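# Lift one staple stick out of its box onto table

## Task

Remove a single stick of staples from the staple box and set it down on the table with its legs pointing downward, placed well away from both the box's tray and its sleeve.

## Robot and tools

ROBOT. Two arms share a table: left_arm and right_arm. Each has a parallel gripper and a wrist camera. Calibrated base positions in the scene frame: left_arm (-0.021, +0.241, +0.023) m, right_arm (+0.006, -0.298, +0.017) m, both turned almost not at all about z. Joint ranges in rad, base to gripper: waist -2.618..3.054, shoulder 0..3.142, elbow 0..3.142 (straight at 2.901), wrist pitch -1.571..1.571, wrist yaw -1.571..1.571, wrist roll -2.094..2.094.

FRAMES. Scene frame: origin at table-top height, halfway between the nominal bases; +x points out over the table, +y toward left_arm, +z up. Arm names do not match left/right in images. Reported hand positions (m) and quaternions (wxyz) are in the scene frame and may be off by a few cm. Motion offsets are NOT in the scene frame: they run along each arm's own Hand target axes. On a gripper, fingers point along its +z and open/close along its y. end_effector_position is the point between the pads, about 1 cm short of the fingertips.

THE 14-NUMBER ROW (used by execute_actions and move). One row covers both arms: left_arm dx, dy, dz, rx, ry, rz, opening, then right_arm the same seven. All values lie in [-1, 1]; send all 14 even if one arm stays still. dx..rz are an offset, not a pose: measured from that arm's Hand target as it was when the action or move began, along the Hand target's axes. Scale: 1.0 equals 0.6 m of travel or 180 degrees of turn; rx, ry, rz form one rotation vector. Sending the same offset twice moves the arm twice. Six zeros re-request the current Hand target (useful when the gripper settled short). Opening is absolute, not an offset: +1 fully open (0.094 m), -1 closed. A 0 in the opening slot is a real command (half open), so to keep a gripper as is, repeat its current opening.

TOOLS.
- execute_actions(actions, cameras): actions is a list of actions; each action is a table of up to 15 rows, one row per 1/30 s step, and a short table repeats its last row to fill 15 steps. Every row in an action counts from the action's start pose, not the previous row. An empty list returns images and the full status (scene number, task). cameras: list of names, ["all"], or [] for none.
- move(target, speed, blend, opening_speed, grip_force, blocking, cameras): straight-line path per arm toward target, which is one row or a list of up to 15 rows; every row in a list is an offset from the same starting Hand targets. speed: m/s, 0.002 to 2.9, default 0.25 (turn rate up to twice that in rad/s); one value or one per target. blend: corner rounding in m for lists; 0 means stop at each point. opening_speed: per second on the -1..1 scale, at least 0.2; use it to close gently. grip_force: N per finger pad, 10 to 50, persists until changed; lower force closes slowly. blocking=false returns after about 0.5 s while the move continues. Paths last 0.5 to 10 s and do not avoid obstacles or the other arm.
- wait(seconds 0..10): lets time pass holding last commands; returns early if a move ends.
- stop(): brakes a running move.
- zoom_image(camera, region [x0, y0, x1, y1]): pixel box, at most 504 wide and high, on the newest image of cam_high, cam_low, cam_left_wrist or cam_right_wrist (all 672x504).
- finished_scene(scene 1 or 2): ends the scene irreversibly; the goal must hold with the robot let go.

RESULTS. Each shows per arm the end_effector_position, end_effector_quat_wxyz, Hand target (last commanded pose after clipping; next offsets start here), Tool commands, joint positions (last one is finger opening in m), joint torques (include gravity; positive toward increasing angle; first three wrap at ±28 N m), joint velocities (may read within noise or be omitted). grip_measured is the finger opening on the -1..1 scale; on a held hard part it reads a little under the part width. grip_effort_nm is averaged motor effort, negative closing; it does not clearly separate grasping from hitting a stop. execute_actions results also list positions at some steps. move adds a move: line with the ending (done = at rest within 10 mm and 2 degrees; off_target, moving, held, fault) and limits (paced = pose clipped, held = steps withheld).

BEHAVIOUR. Orientation commands are clipped to within 40 degrees of the current one each step. Friction and weight can leave the hand centimetres from target without any contact. A blocked arm keeps pushing until commanded back past its gripper. Fast moves lag and overshoot, especially with the arm stretched. Avoid paths near an arm's own base, which can flip its shoulder.

AVOID. Dropping the stick or releasing it while moving; letting anything fall off the table; fast contacts or deep pushes into the box or table; any bump, press or grip between the two arms (the clearance check does not protect grippers or wrist cameras); strain on camera cables. Motor heat builds while holding loads, reaching far, or pushing: MOTOR HOT appears at 75 °C, 90 °C folds that arm away for the rest of the scene, 100 °C makes it collapse. Thinking time lets the scene run; smooth, efficient motion is favoured. Scene 1 is practice and may be skipped.

Each tool is called after "Emit:" by a JSON object that holds its "fn" and its "kwargs", one argument or row to a line.

## Session

Emit:
{"fn": "execute_actions", "kwargs": {
  "actions": []
}}

Scene clock: 0.00 s.
left_arm: end_effector_position=(+0.3793, +0.2232, +0.1215) grip_measured=+1.000 grip_effort_nm=n/a end_effector_quat_wxyz=(+0.579, +0.020, +0.815, -0.029) | right_arm: end_effector_position=(+0.4026, -0.3060, +0.1170) grip_measured=+1.000 grip_effort_nm=n/a end_effector_quat_wxyz=(+0.599, +0.011, +0.800, -0.027)
Joint positions: left_arm=[-0.015 1.546 0.375 0.836 0.046 -0.009 0.094] | right_arm=[0.023 1.572 0.331 0.955 0.063 -0.012 0.094]
Joint velocities: within noise
Joint torques (N m): no reading
Heat: left arm: 34 °C; right arm: 33 °C.
Hand target: left_arm +0.3845, +0.2240, +0.1359; +0.596, +0.021, +0.802, -0.025 | right_arm +0.4055, -0.3067, +0.1251; +0.607, +0.015, +0.794, -0.026
Tool commands: left_gripper/opening=+1.0 right_gripper/opening=+1.0

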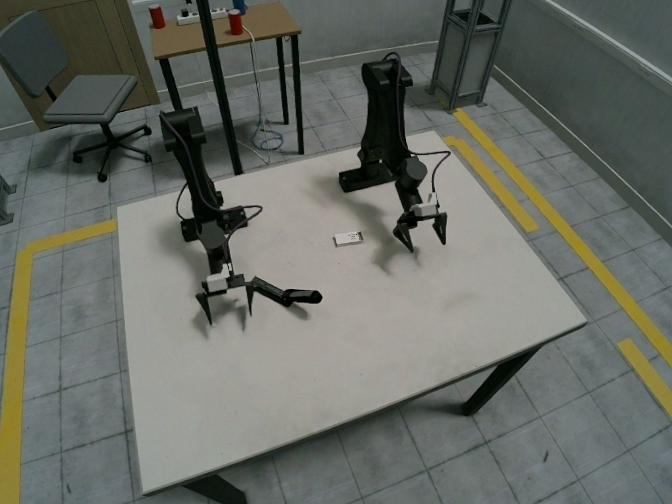

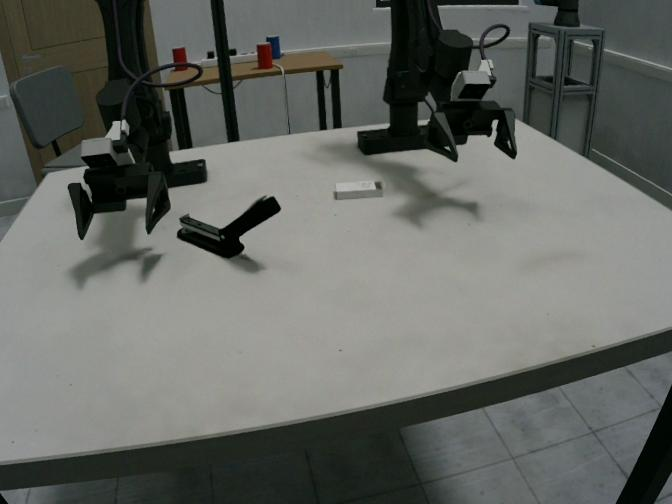

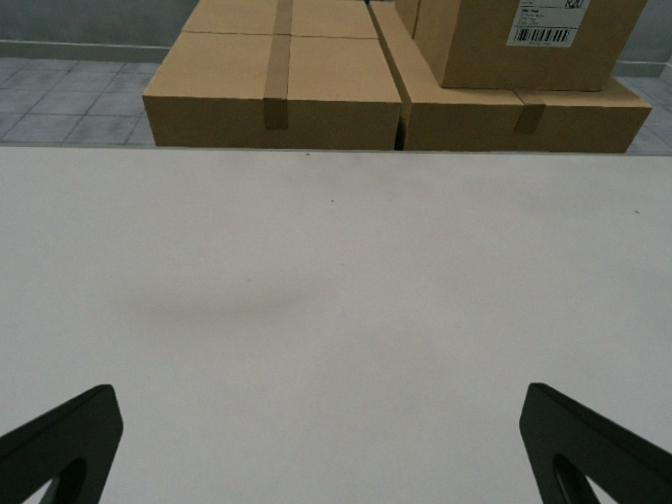

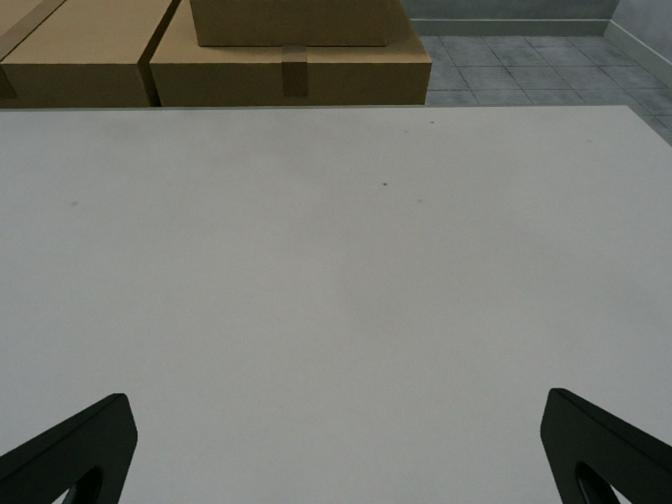

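Emit:
{"fn": "zoom_image", "kwargs": {
  "camera": "cam_high",
  "region": [300, 200, 400, 275]
}}

Emit:
{"fn": "zoom_image", "kwargs": {
  "camera": "cam_low",
  "region": [310, 160, 410, 235]
}}

Scaled by 5.040 from the camera's 672x504 image, which has a finer 960x720 frame.

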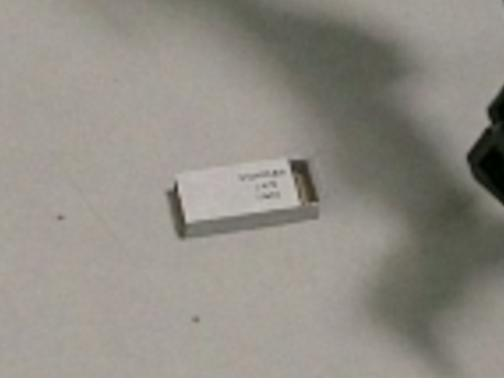

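Scaled by 5.040 from the camera's 672x504 image, which has a finer 960x720 frame.

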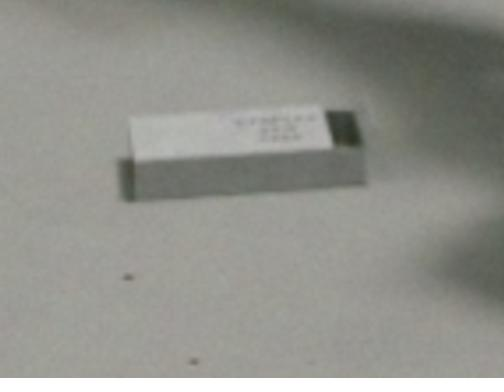

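Emit:
{"fn": "move", "kwargs": {
  "target": [-0.117,-0.273,-0.27,0,0.406,0,1,0,0,0,0,0,0,1],
  "cameras": ["all"]
}}

Scene clock: 19.60 s.
left_arm: end_effector_position=(+0.2410, +0.0709, +0.2375) grip_measured=+1.000 grip_effort_nm=-0.02 end_effector_quat_wxyz=(+0.043, +0.042, +0.998, -0.029) | right_arm: end_effector_position=(+0.4026, -0.3060, +0.1170) grip_measured=+1.000 grip_effort_nm=0.01 end_effector_quat_wxyz=(+0.599, +0.011, +0.800, -0.027)
Joint positions: left_arm=[-0.564 1.679 1.771 -1.56 0.006 -0.491 0.094] | right_arm=[0.023 1.572 0.331 0.955 0.063 -0.012 0.094]
Joint torques (N m): left_arm=[-0.54 -6.71 6.42 0.31 0.11 -0.17] | right_arm=[0.01 -5.5 5.35 1.83 0.03 -0.04]
Heat: left arm: 36 °C; right arm: 36 °C.
Hand target: left_arm +0.2395, +0.0710, +0.2524; +0.001, +0.032, +0.999, -0.008 | right_arm +0.4055, -0.3067, +0.1251; +0.607, +0.015, +0.794, -0.026
Off the commanded pose: left_arm 0.015 m, 5 deg | right_arm 0.009 m, 1 deg.
joint sent to its limit (left arm) — joint 4 (wrist pitch), lower limit. The joint targets are off in position and orientation.
move: off_target (left_arm)

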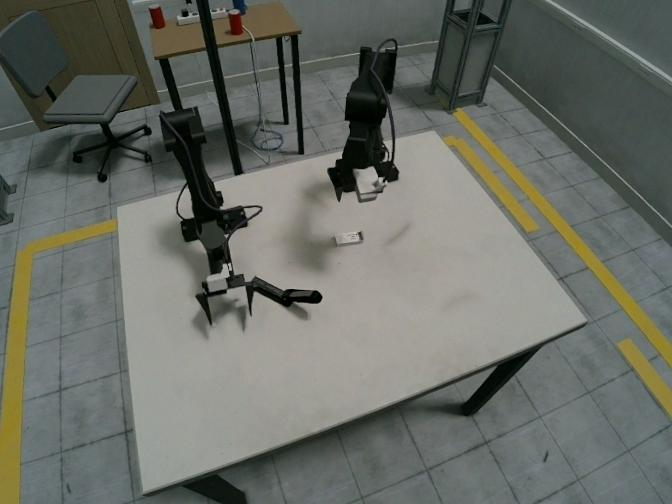

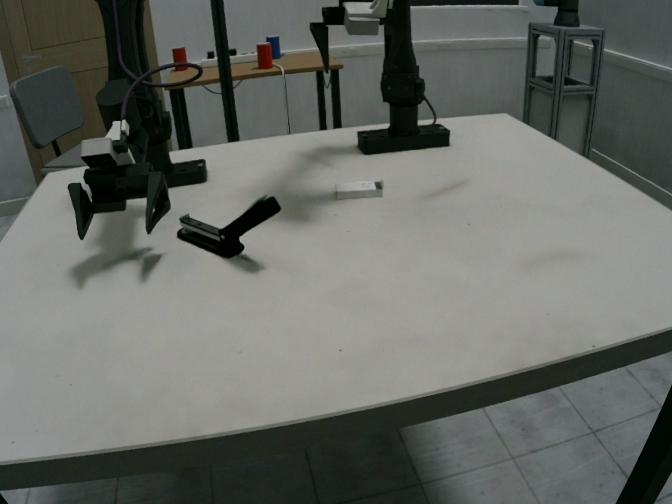

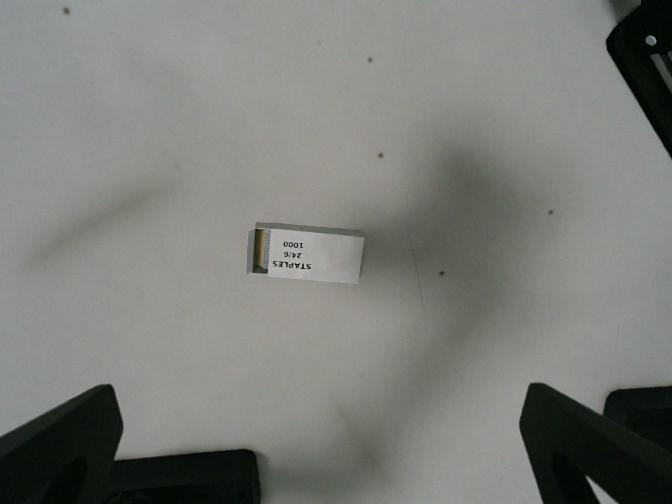

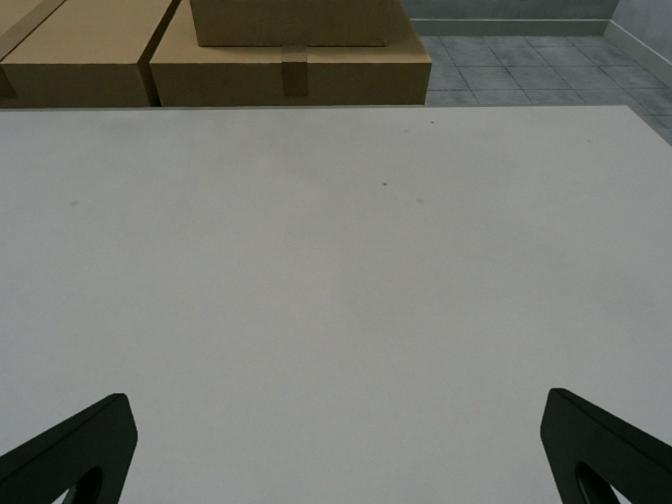

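Emit:
{"fn": "zoom_image", "kwargs": {
  "camera": "cam_left_wrist",
  "region": [235, 205, 385, 300]
}}

Scaled by 3.360 from the camera's 672x504 image, which has a finer 960x720 frame.

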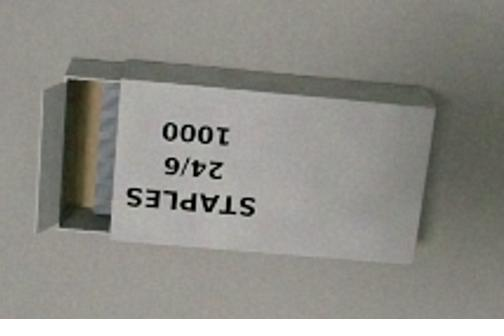

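Emit:
{"fn": "move", "kwargs": {
  "target": [0,0.033,0.167,0,0,0,1,0,0,0,0,0,0,1],
  "cameras": ["cam_left_wrist","cam_high"]
}}

Emit:
{"fn": "zoom_image", "kwargs": {
  "camera": "cam_left_wrist",
  "region": [200, 120, 500, 345]
}}

Scene clock: 33.97 s.
left_arm: end_effector_position=(+0.2354, +0.0927, +0.1518) grip_measured=+1.000 grip_effort_nm=-0.02 end_effector_quat_wxyz=(-0.011, +0.028, +1.000, +0.001) | right_arm: end_effector_position=(+0.4026, -0.3060, +0.1170) grip_measured=+1.000 grip_effort_nm=0.01 end_effector_quat_wxyz=(+0.599, +0.011, +0.800, -0.027)
Joint positions: left_arm=[-0.511 1.682 1.434 -1.342 0.009 -0.466 0.094] | right_arm=[0.023 1.572 0.331 0.955 0.063 -0.012 0.094]
Joint torques (N m): left_arm=[0.66 -5.57 3.75 0.59 0.1 0.11] | right_arm=[-0.01 -5.5 5.34 1.83 0.04 -0.04]
Heat: left arm: 36 °C; right arm: 36 °C.
Hand target: left_arm +0.2410, +0.0892, +0.1519; +0.001, +0.032, +0.999, -0.008 | right_arm +0.4055, -0.3067, +0.1251; +0.607, +0.015, +0.794, -0.026
Off the commanded pose: left_arm 0.007 m, 2 deg | right_arm 0.009 m, 1 deg.
move: done
Images, in order (width x height): cam_high 672x504, cam_left_wrist 672x504.

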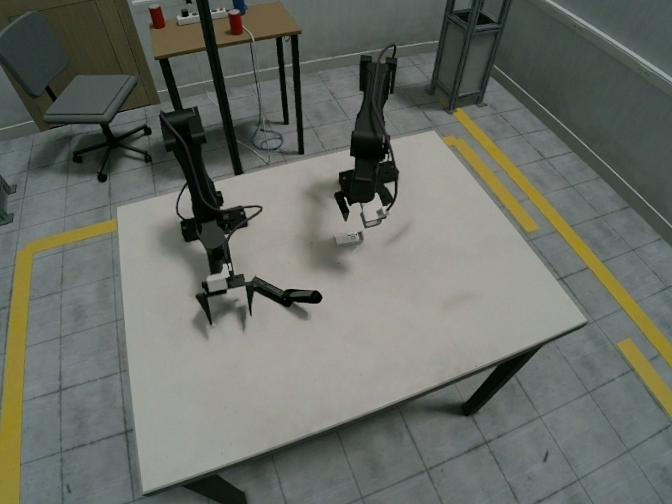

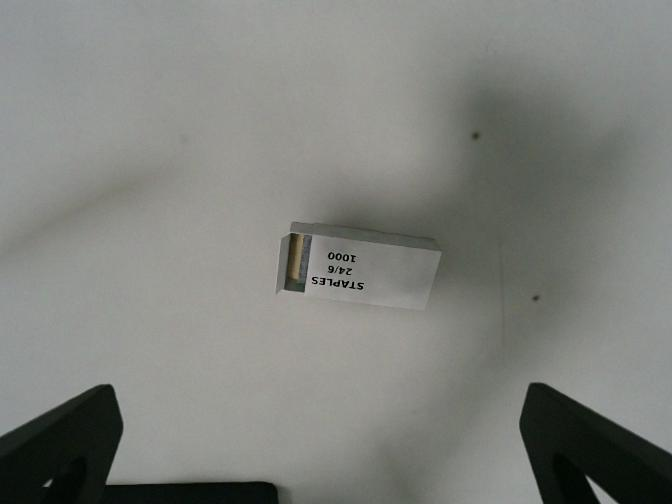

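Scaled by 1.680 from the camera's 672x504 image, which has a finer 960x720 frame.

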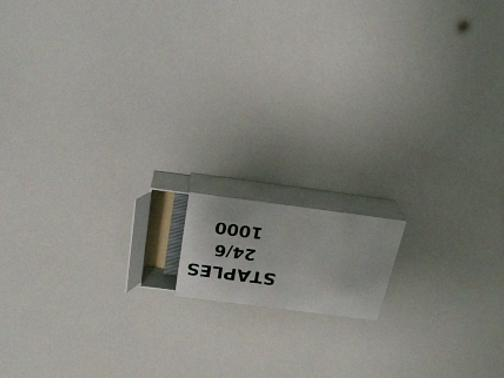

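Emit:
{"fn": "move", "kwargs": {
  "target": [-0.085,0.206,-0.03,0.18,-0.164,0.505,1,-0.118,0.153,-0.215,-0.2,0.08,-0.13,1],
  "cameras": ["all"]
}}

Scene clock: 77.93 s.
left_arm: end_effector_position=(+0.2954, +0.2152, +0.1568) grip_measured=+1.000 grip_effort_nm=-0.02 end_effector_quat_wxyz=(+0.202, +0.713, +0.622, -0.251) | right_arm: end_effector_position=(+0.3111, -0.2165, +0.2091) grip_measured=+1.000 grip_effort_nm=0.01 end_effector_quat_wxyz=(+0.456, -0.307, +0.831, +0.086)
Joint positions: left_arm=[0.249 1.941 1.616 -1.546 0.592 2.037 0.094] | right_arm=[0.042 0.972 0.739 -0.441 -0.418 -0.48 0.094]
Joint torques (N m): left_arm=[0.64 -6.45 6.2 -0.41 0.61 0.16] | right_arm=[0.49 -2.81 10.1 1.15 -0.52 -0.15]
Heat: left arm: 35 °C; right arm: 36 °C.
Hand target: left_arm +0.2997, +0.2095, +0.1681; +0.224, +0.713, +0.612, -0.259 | right_arm +0.3048, -0.2068, +0.2249; +0.463, -0.327, +0.818, +0.100
Off the commanded pose: left_arm 0.013 m, 3 deg | right_arm 0.020 m, 3 deg.
move: off_target (left_arm, right_arm)

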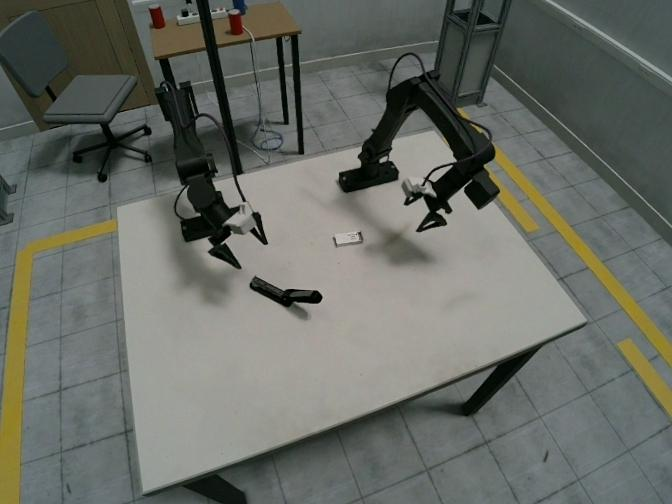

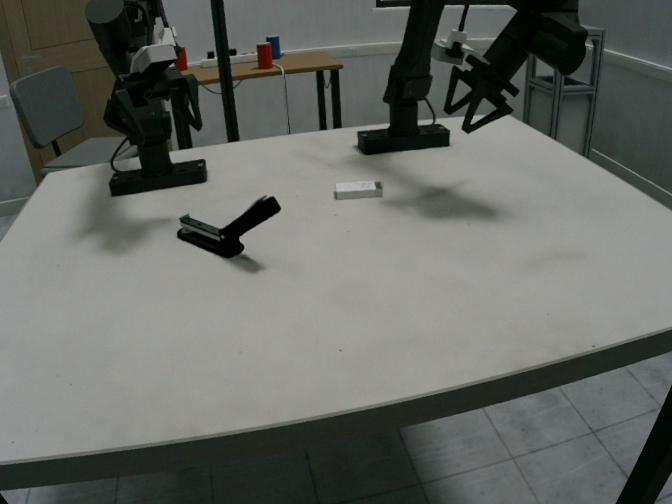

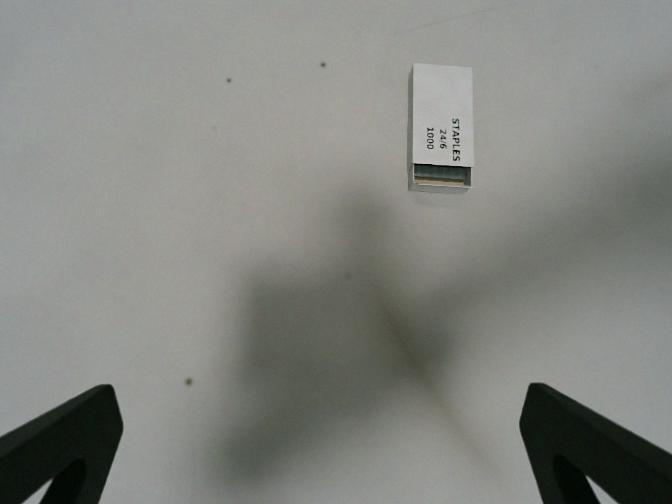

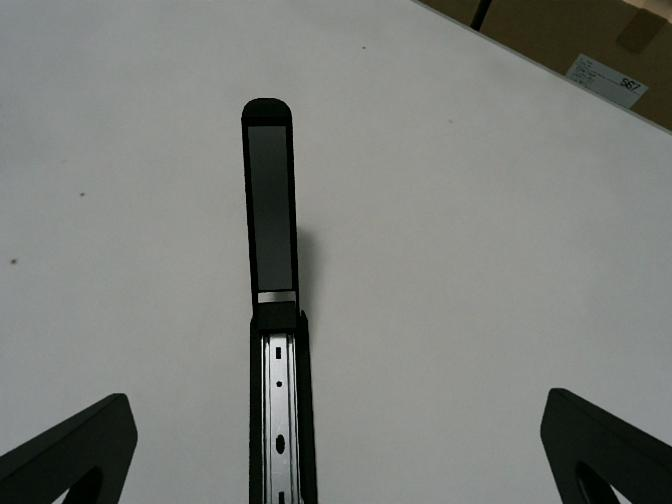

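Emit:
{"fn": "move", "kwargs": {
  "target": [0,0,0,0,0,0,1,0.0805,0.2905,0.1243,-0.202,0.071,-0.1255,1],
  "cameras": ["all"]
}}

Scene clock: 89.73 s.
left_arm: end_effector_position=(+0.2954, +0.2152, +0.1568) grip_measured=+1.000 grip_effort_nm=-0.02 end_effector_quat_wxyz=(+0.202, +0.713, +0.622, -0.251) | right_arm: end_effector_position=(+0.2327, -0.0653, +0.1117) grip_measured=+1.000 grip_effort_nm=0.01 end_effector_quat_wxyz=(+0.261, -0.607, +0.723, +0.203)
Joint positions: left_arm=[0.249 1.941 1.616 -1.546 0.592 2.037 0.094] | right_arm=[0.557 1.358 0.797 -0.51 -0.473 -0.733 0.094]
Joint torques (N m): left_arm=[0.53 -6.37 6.31 -0.42 0.62 0.16] | right_arm=[0.31 -3.28 9.06 0.74 -0.67 -0.16]
Heat: left arm: 37 °C; right arm: 35 °C.
Hand target: left_arm +0.2997, +0.2095, +0.1681; +0.224, +0.713, +0.612, -0.259 | right_arm +0.2298, -0.0599, +0.1197; +0.257, -0.614, +0.713, +0.221
Off the commanded pose: left_arm 0.013 m, 3 deg | right_arm 0.010 m, 3 deg.
move: off_target (left_arm, right_arm)

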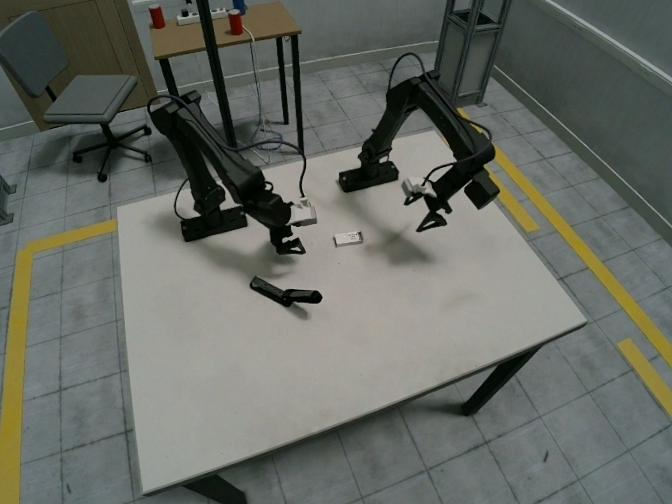

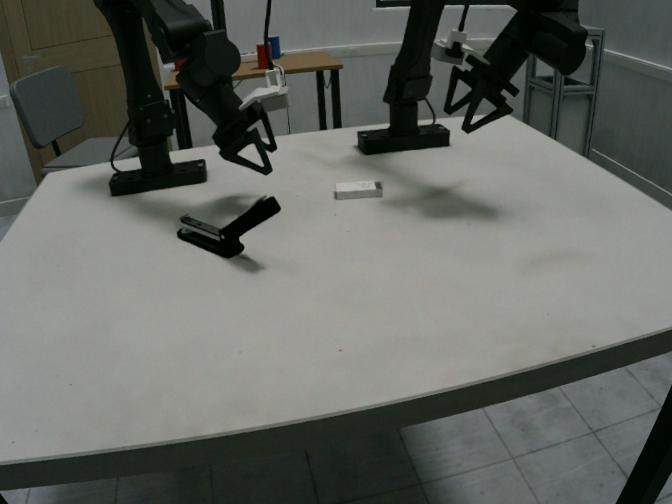

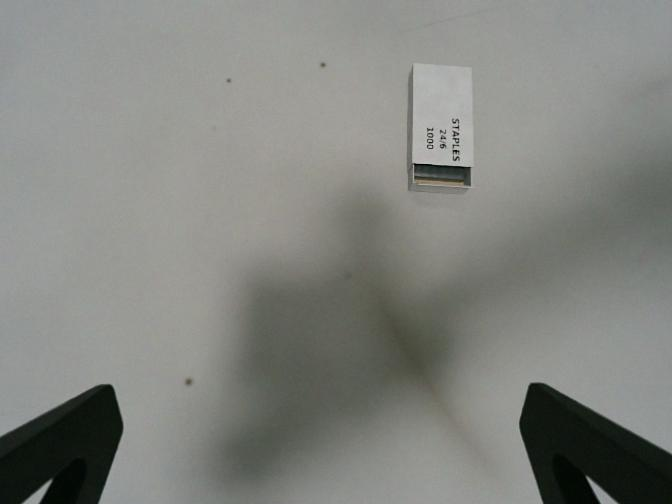

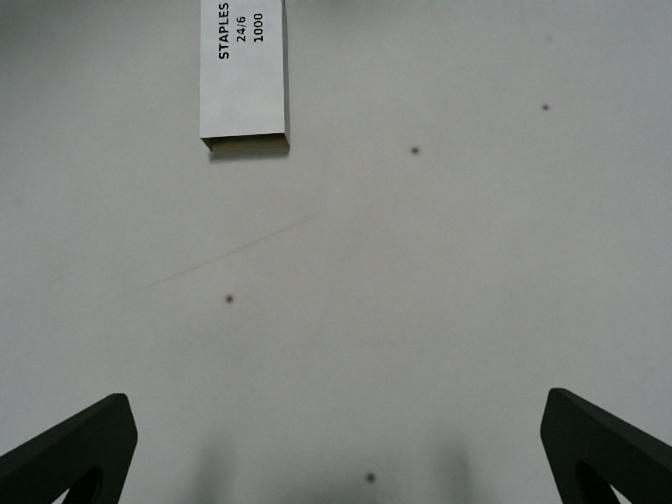

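Emit:
{"fn": "move", "kwargs": {
  "target": [0.013,-0.118,0.141,0,0,0,1,-0.0217,0.063,0.083,0,0,0,1],
  "cameras": ["all"]
}}

Scene clock: 108.97 s.
left_arm: end_effector_position=(+0.2170, +0.1784, +0.0877) grip_measured=+1.000 grip_effort_nm=-0.02 end_effector_quat_wxyz=(+0.194, +0.716, +0.615, -0.268) | right_arm: end_effector_position=(+0.1967, -0.0140, +0.0934) grip_measured=+1.000 grip_effort_nm=0.01 end_effector_quat_wxyz=(+0.254, -0.616, +0.712, +0.221)
Joint positions: left_arm=[0.183 1.728 1.049 -1.197 0.611 1.991 0.094] | right_arm=[0.787 1.406 0.739 -0.329 -0.399 -0.537 0.094]
Joint torques (N m): left_arm=[-0.59 -7.77 2.76 0.05 0.67 -0.11] | right_arm=[0.36 -3.56 5.19 1.52 -0.12 0.06]
Heat: left arm: 37 °C; right arm: 37 °C.
Hand target: left_arm +0.2226, +0.1723, +0.0981; +0.224, +0.713, +0.612, -0.259 | right_arm +0.1986, -0.0129, +0.0897; +0.257, -0.614, +0.713, +0.221
Off the commanded pose: left_arm 0.013 m, 4 deg | right_arm 0.004 m, 0 deg.
move: off_target (left_arm)

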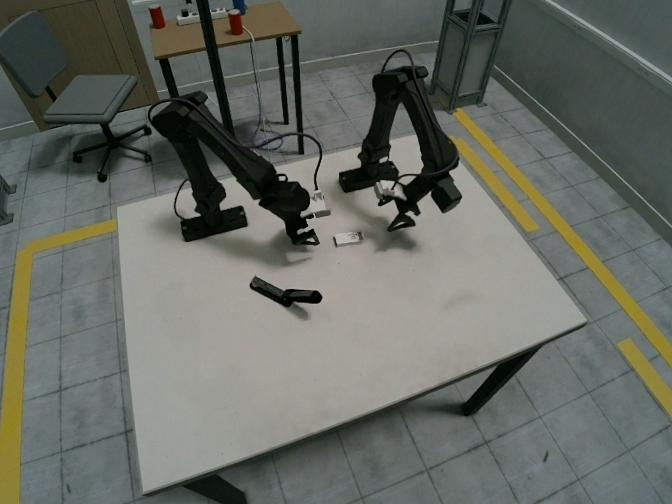

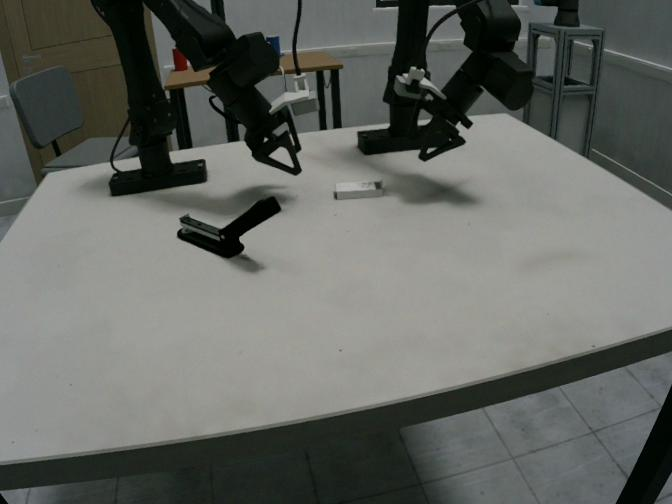

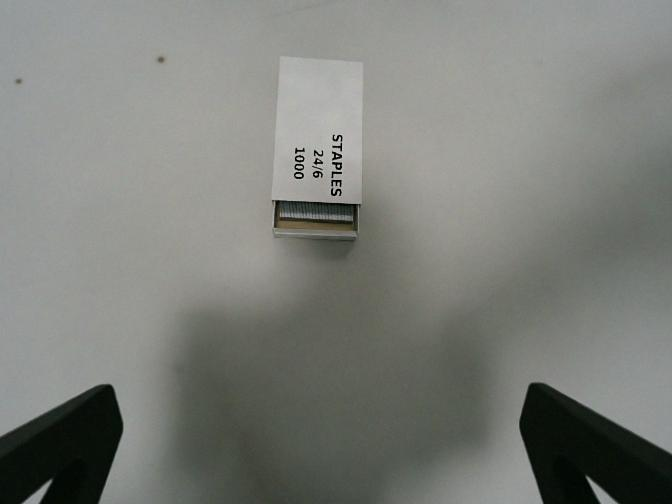

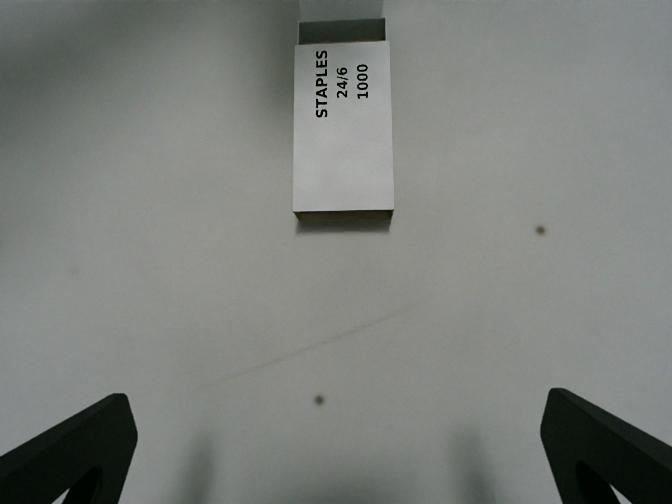

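Emit:
{"fn": "move", "kwargs": {
  "target": [0,0.003,0.077,0,0,0,1,-0.021,-0.004,0.104,0,0,0,1],
  "cameras": ["all"],
  "speed": 0.12
}}

Emit:
{"fn": "zoom_image", "kwargs": {
  "camera": "cam_low",
  "region": [270, 120, 450, 230]
}}

Scene clock: 119.07 s.
left_arm: end_effector_position=(+0.2166, +0.1499, +0.0555) grip_measured=+1.000 grip_effort_nm=-0.02 end_effector_quat_wxyz=(+0.199, +0.719, +0.615, -0.254) | right_arm: end_effector_position=(+0.1980, +0.0240, +0.0426) grip_measured=+1.000 grip_effort_nm=0.01 end_effector_quat_wxyz=(+0.238, -0.616, +0.718, +0.219)
Joint positions: left_arm=[0.072 1.728 0.92 -0.959 0.632 1.852 0.094] | right_arm=[0.884 1.65 0.75 -0.098 -0.346 -0.449 0.094]
Joint torques (N m): left_arm=[-0.69 -6.09 2.71 0.23 0.68 -0.13] | right_arm=[0.4 -4.63 7.97 1.54 -0.08 0.07]
Heat: left arm: 36 °C; right arm: 36 °C.
Hand target: left_arm +0.2199, +0.1427, +0.0628; +0.224, +0.713, +0.612, -0.259 | right_arm +0.2084, +0.0357, +0.0496; +0.257, -0.614, +0.713, +0.221
Off the commanded pose: left_arm 0.011 m, 3 deg | right_arm 0.017 m, 2 deg.
move: off_target (left_arm, right_arm)

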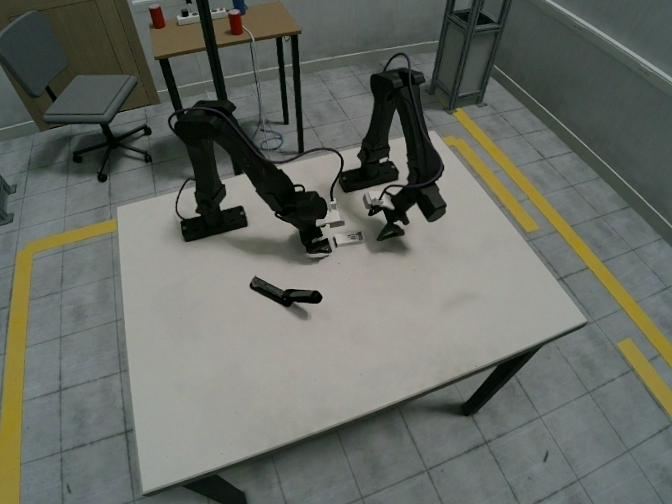

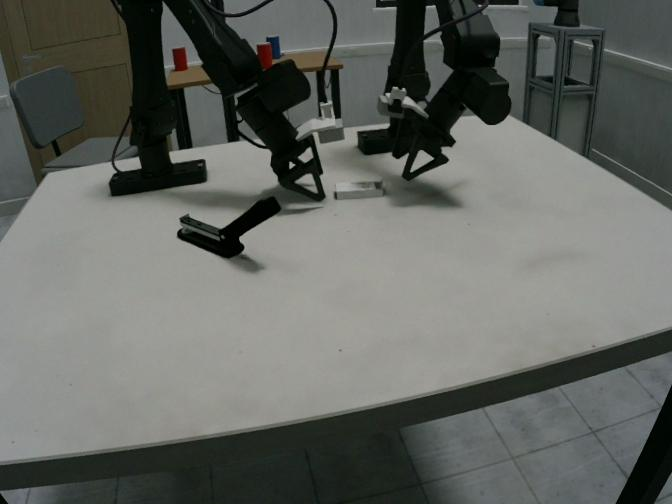

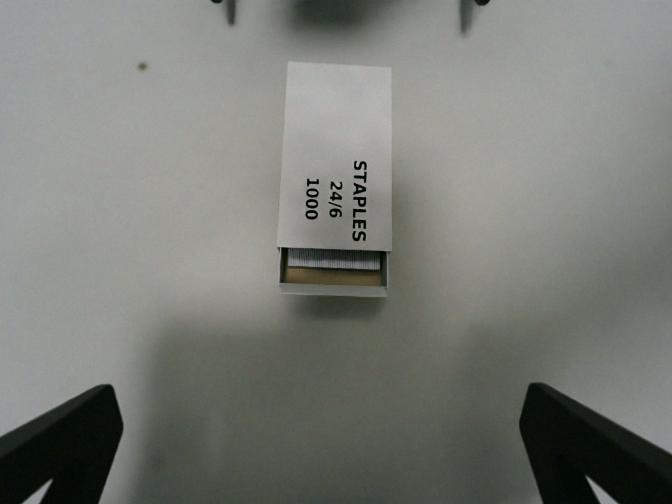

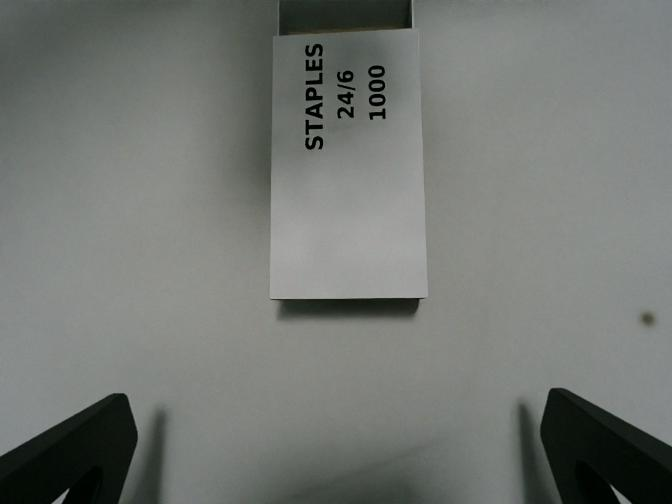

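Scaled by 2.800 from the camera's 672x504 image, which has a finer 960x720 frame.

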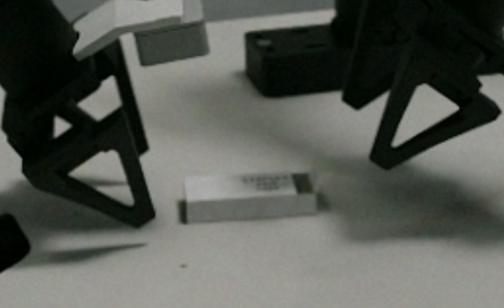

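Emit:
{"fn": "move", "kwargs": {
  "target": [-0.005,-0.005,0.0585,0,0,0,1,-0.043,-0.005,0.053,0,0,0,1],
  "cameras": ["all"],
  "speed": 0.08
}}

Emit:
{"fn": "zoom_image", "kwargs": {
  "camera": "cam_low",
  "region": [270, 120, 450, 230]
}}

Scene clock: 125.70 s.
left_arm: end_effector_position=(+0.2115, +0.1281, +0.0340) grip_measured=+1.000 grip_effort_nm=-0.02 end_effector_quat_wxyz=(+0.202, +0.718, +0.619, -0.248) | right_arm: end_effector_position=(+0.2114, +0.0609, +0.0357) grip_measured=+1.000 grip_effort_nm=0.01 end_effector_quat_wxyz=(+0.240, -0.613, +0.721, +0.217)
Joint positions: left_arm=[-0.014 1.728 0.823 -0.779 0.643 1.732 0.094] | right_arm=[0.932 1.791 0.88 -0.069 -0.312 -0.4 0.094]
Joint torques (N m): left_arm=[-0.66 -4.49 2.52 0.36 0.69 -0.12] | right_arm=[0.44 -5.91 8.03 1.56 -0.06 0.07]
Heat: left arm: 35 °C; right arm: 35 °C.
Hand target: left_arm +0.2133, +0.1186, +0.0378; +0.224, +0.713, +0.612, -0.259 | right_arm +0.2174, +0.0749, +0.0416; +0.257, -0.614, +0.713, +0.221
Off the commanded pose: left_arm 0.010 m, 3 deg | right_arm 0.016 m, 2 deg.
move: off_target (left_arm, right_arm)

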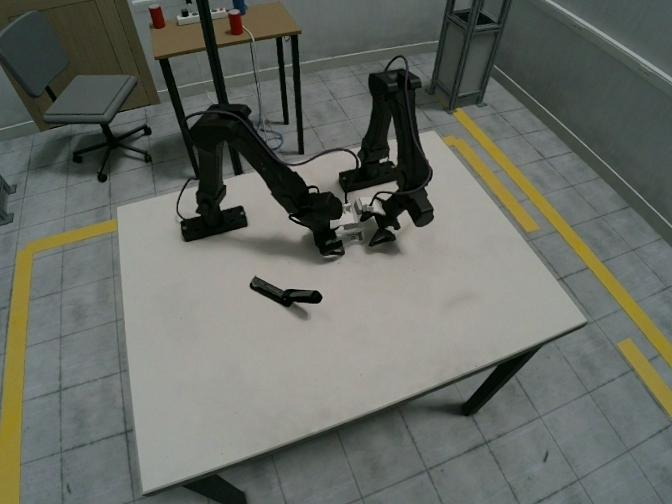

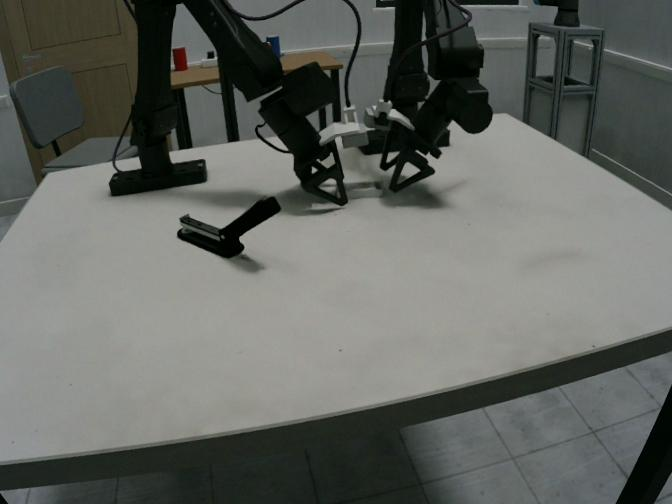

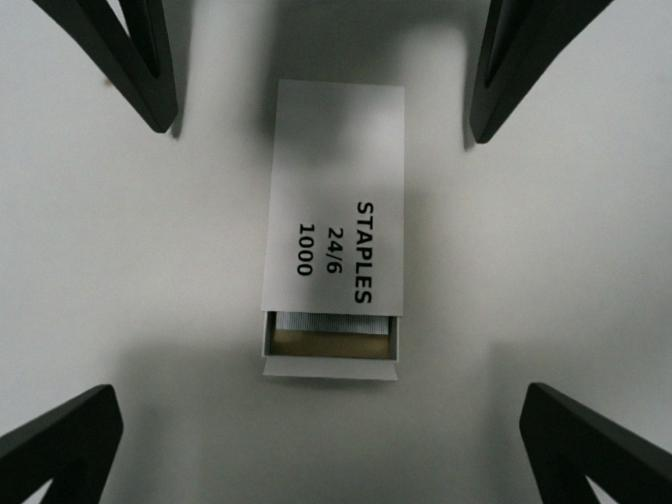

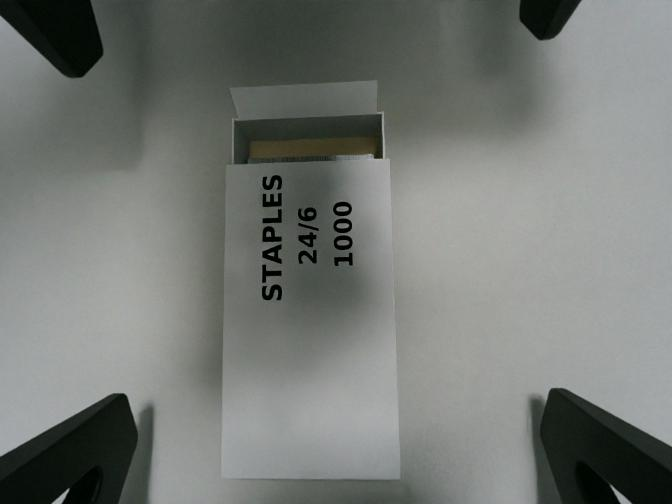

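Scaled by 2.800 from the camera's 672x504 image, which has a finer 960x720 frame.

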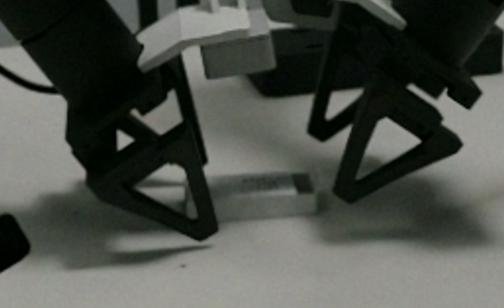

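Emit:
{"fn": "zoom_image", "kwargs": {
  "camera": "cam_high",
  "region": [300, 170, 440, 275]
}}

Scaled by 3.600 from the camera's 672x504 image, which has a finer 960x720 frame.

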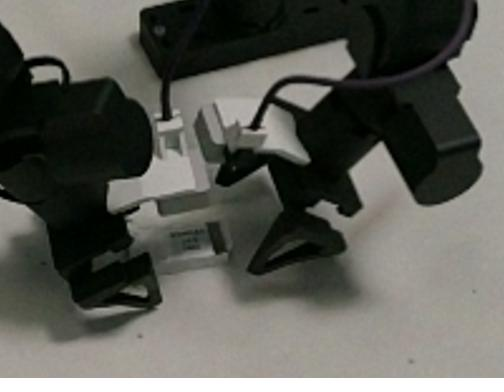

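Emit:
{"fn": "move", "kwargs": {
  "target": [0.0085,-0.003,0.01,0,0,0,1,0.024,0.011,-0.007,0,0,0,1],
  "cameras": ["all"],
  "speed": 0.06
}}

Emit:
{"fn": "zoom_image", "kwargs": {
  "camera": "cam_low",
  "region": [270, 120, 450, 230]
}}

Emit:
{"fn": "zoom_image", "kwargs": {
  "camera": "cam_high",
  "region": [300, 170, 440, 275]
}}

Scene clock: 134.07 s.
left_arm: end_effector_position=(+0.2095, +0.1289, +0.0266) grip_measured=+1.000 grip_effort_nm=-0.02 end_effector_quat_wxyz=(+0.203, +0.717, +0.620, -0.248) | right_arm: end_effector_position=(+0.2099, +0.0589, +0.0315) grip_measured=+1.000 grip_effort_nm=0.01 end_effector_quat_wxyz=(+0.246, -0.617, +0.716, +0.217)
Joint positions: left_arm=[-0.01 1.741 0.8 -0.744 0.643 1.732 0.094] | right_arm=[0.932 1.791 0.851 -0.029 -0.312 -0.411 0.094]
Joint torques (N m): left_arm=[-0.62 -4.45 2.56 0.34 0.71 -0.14] | right_arm=[0.29 -8.54 4.31 1.55 -0.08 0.05]
Heat: left arm: 35 °C; right arm: 35 °C.
Hand target: left_arm +0.2115, +0.1189, +0.0299; +0.224, +0.713, +0.612, -0.259 | right_arm +0.2088, +0.0623, +0.0356; +0.257, -0.614, +0.713, +0.221
Off the commanded pose: left_arm 0.011 m, 3 deg | right_arm 0.005 m, 1 deg.
move: off_target (left_arm)

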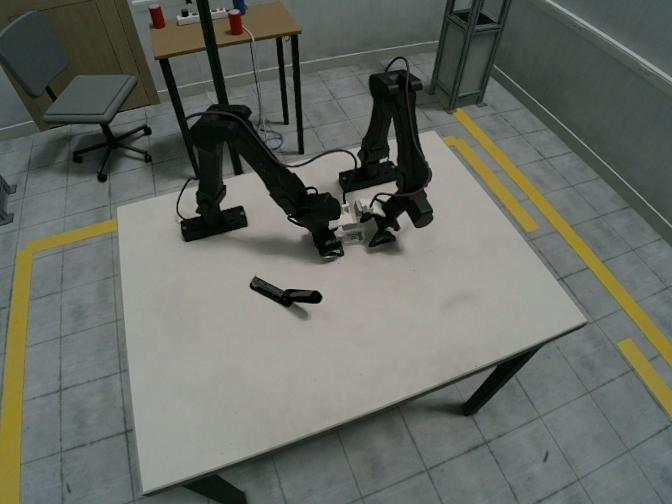

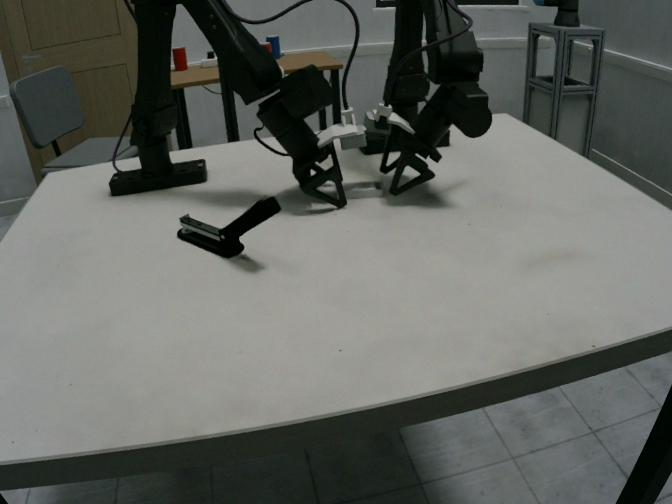

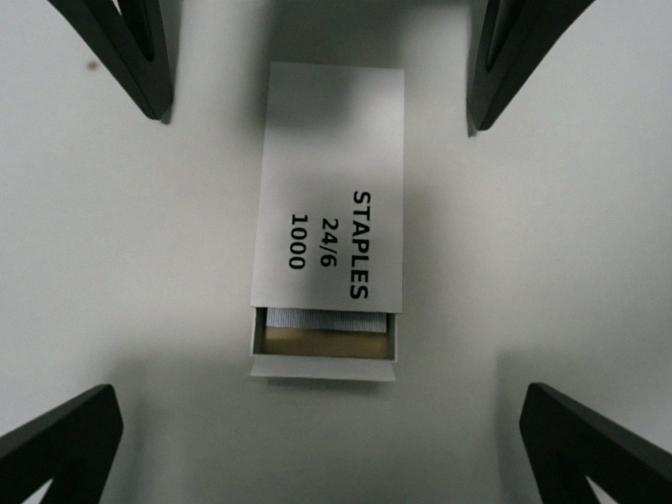

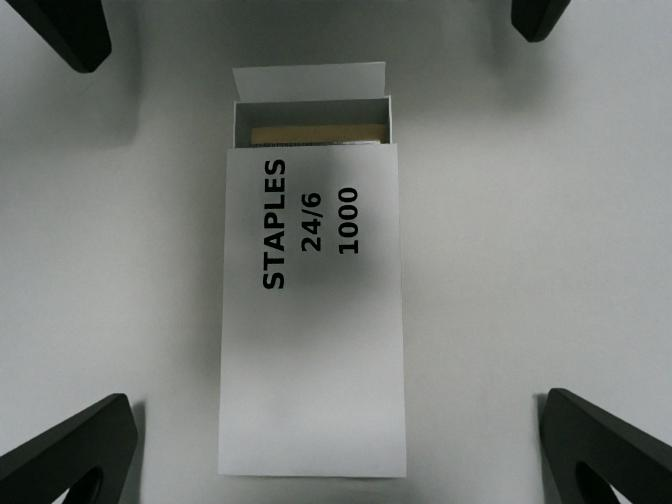

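Scaled by 2.800 from the camera's 672x504 image, which has a finer 960x720 frame.

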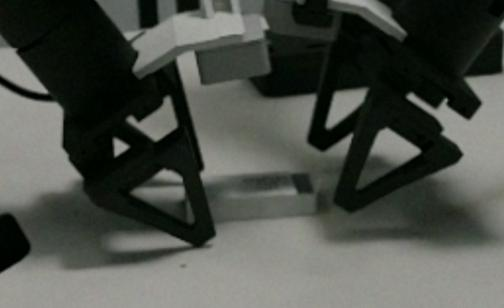

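Scaled by 3.600 from the camera's 672x504 image, which has a finer 960x720 frame.

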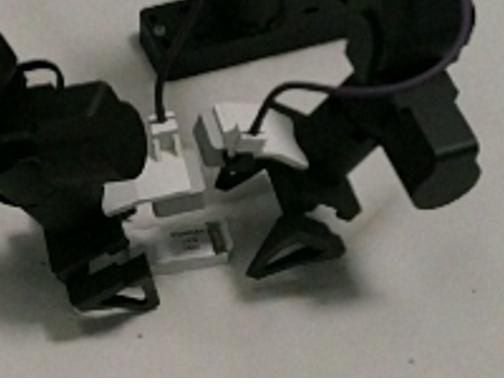

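Emit:
{"fn": "move", "kwargs": {
  "target": [
    [0,0,0,0,0,0,1,0.005,0.009,-0.01,0,0,0,1],
    [0,0,0,0,0,0,1,0.005,0.009,-0.01,0,0,0,-0.1]
  ],
  "cameras": ["cam_right_wrist","cam_low","cam_left_wrist"],
  "speed": 0.06,
  "grip_force": [50, 20]
}}

Scene clock: 145.00 s.
left_arm: end_effector_position=(+0.2095, +0.1289, +0.0266) grip_measured=+1.000 grip_effort_nm=-0.02 end_effector_quat_wxyz=(+0.203, +0.717, +0.620, -0.248) | right_arm: end_effector_position=(+0.2086, +0.0559, +0.0298) grip_measured=-0.098 grip_effort_nm=-0.11 end_effector_quat_wxyz=(+0.251, -0.615, +0.716, +0.216)
Joint positions: left_arm=[-0.01 1.741 0.8 -0.744 0.643 1.732 0.094] | right_arm=[0.932 1.782 0.825 -0.003 -0.307 -0.408 0.042]
Joint torques (N m): left_arm=[-0.7 -4.27 2.51 0.39 0.7 -0.11] | right_arm=[0.62 -10.52 3.96 1.28 -0.08 0.07]
Heat: left arm: 34 °C; right arm: 34 °C.
Hand target: left_arm +0.2115, +0.1189, +0.0299; +0.224, +0.713, +0.612, -0.259 | right_arm +0.2026, +0.0570, +0.0383; +0.257, -0.614, +0.713, +0.221
Off the commanded pose: left_arm 0.011 m, 3 deg | right_arm 0.011 m, 1 deg.
grip_force (N): 50, 20
move: off_target (left_arm, right_arm)
Images, in order (width x height): cam_low 672x504, cam_left_wrist 672x504, cam_right_wrist 672x504.

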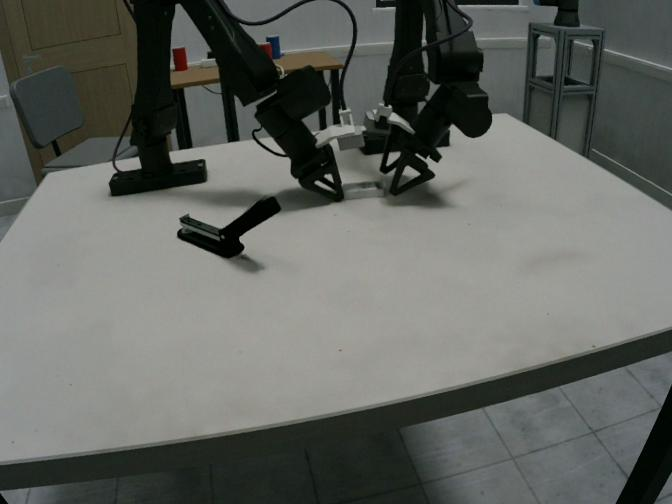

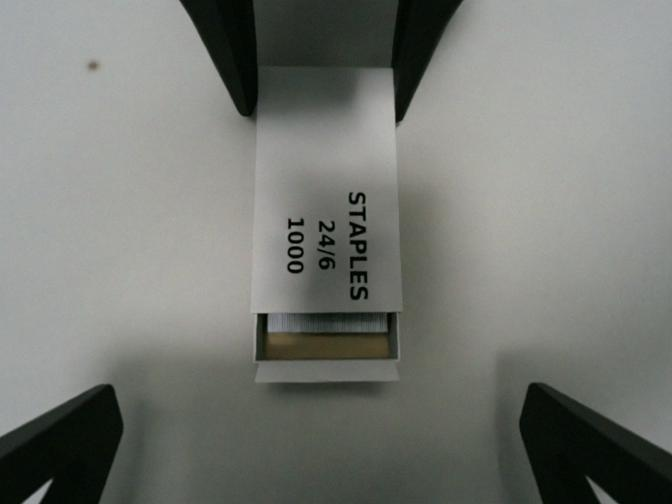

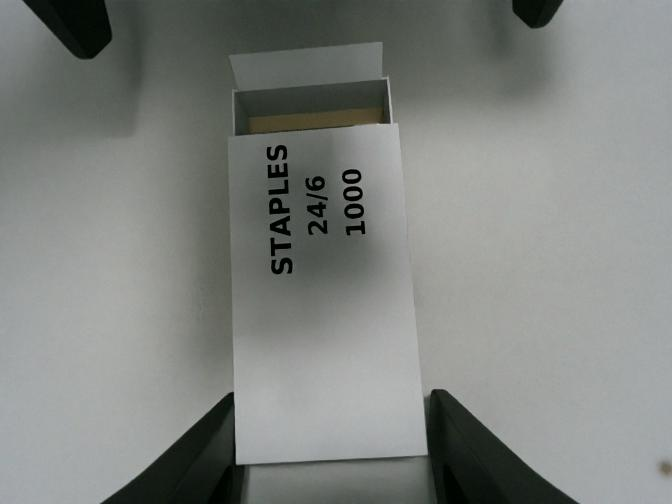

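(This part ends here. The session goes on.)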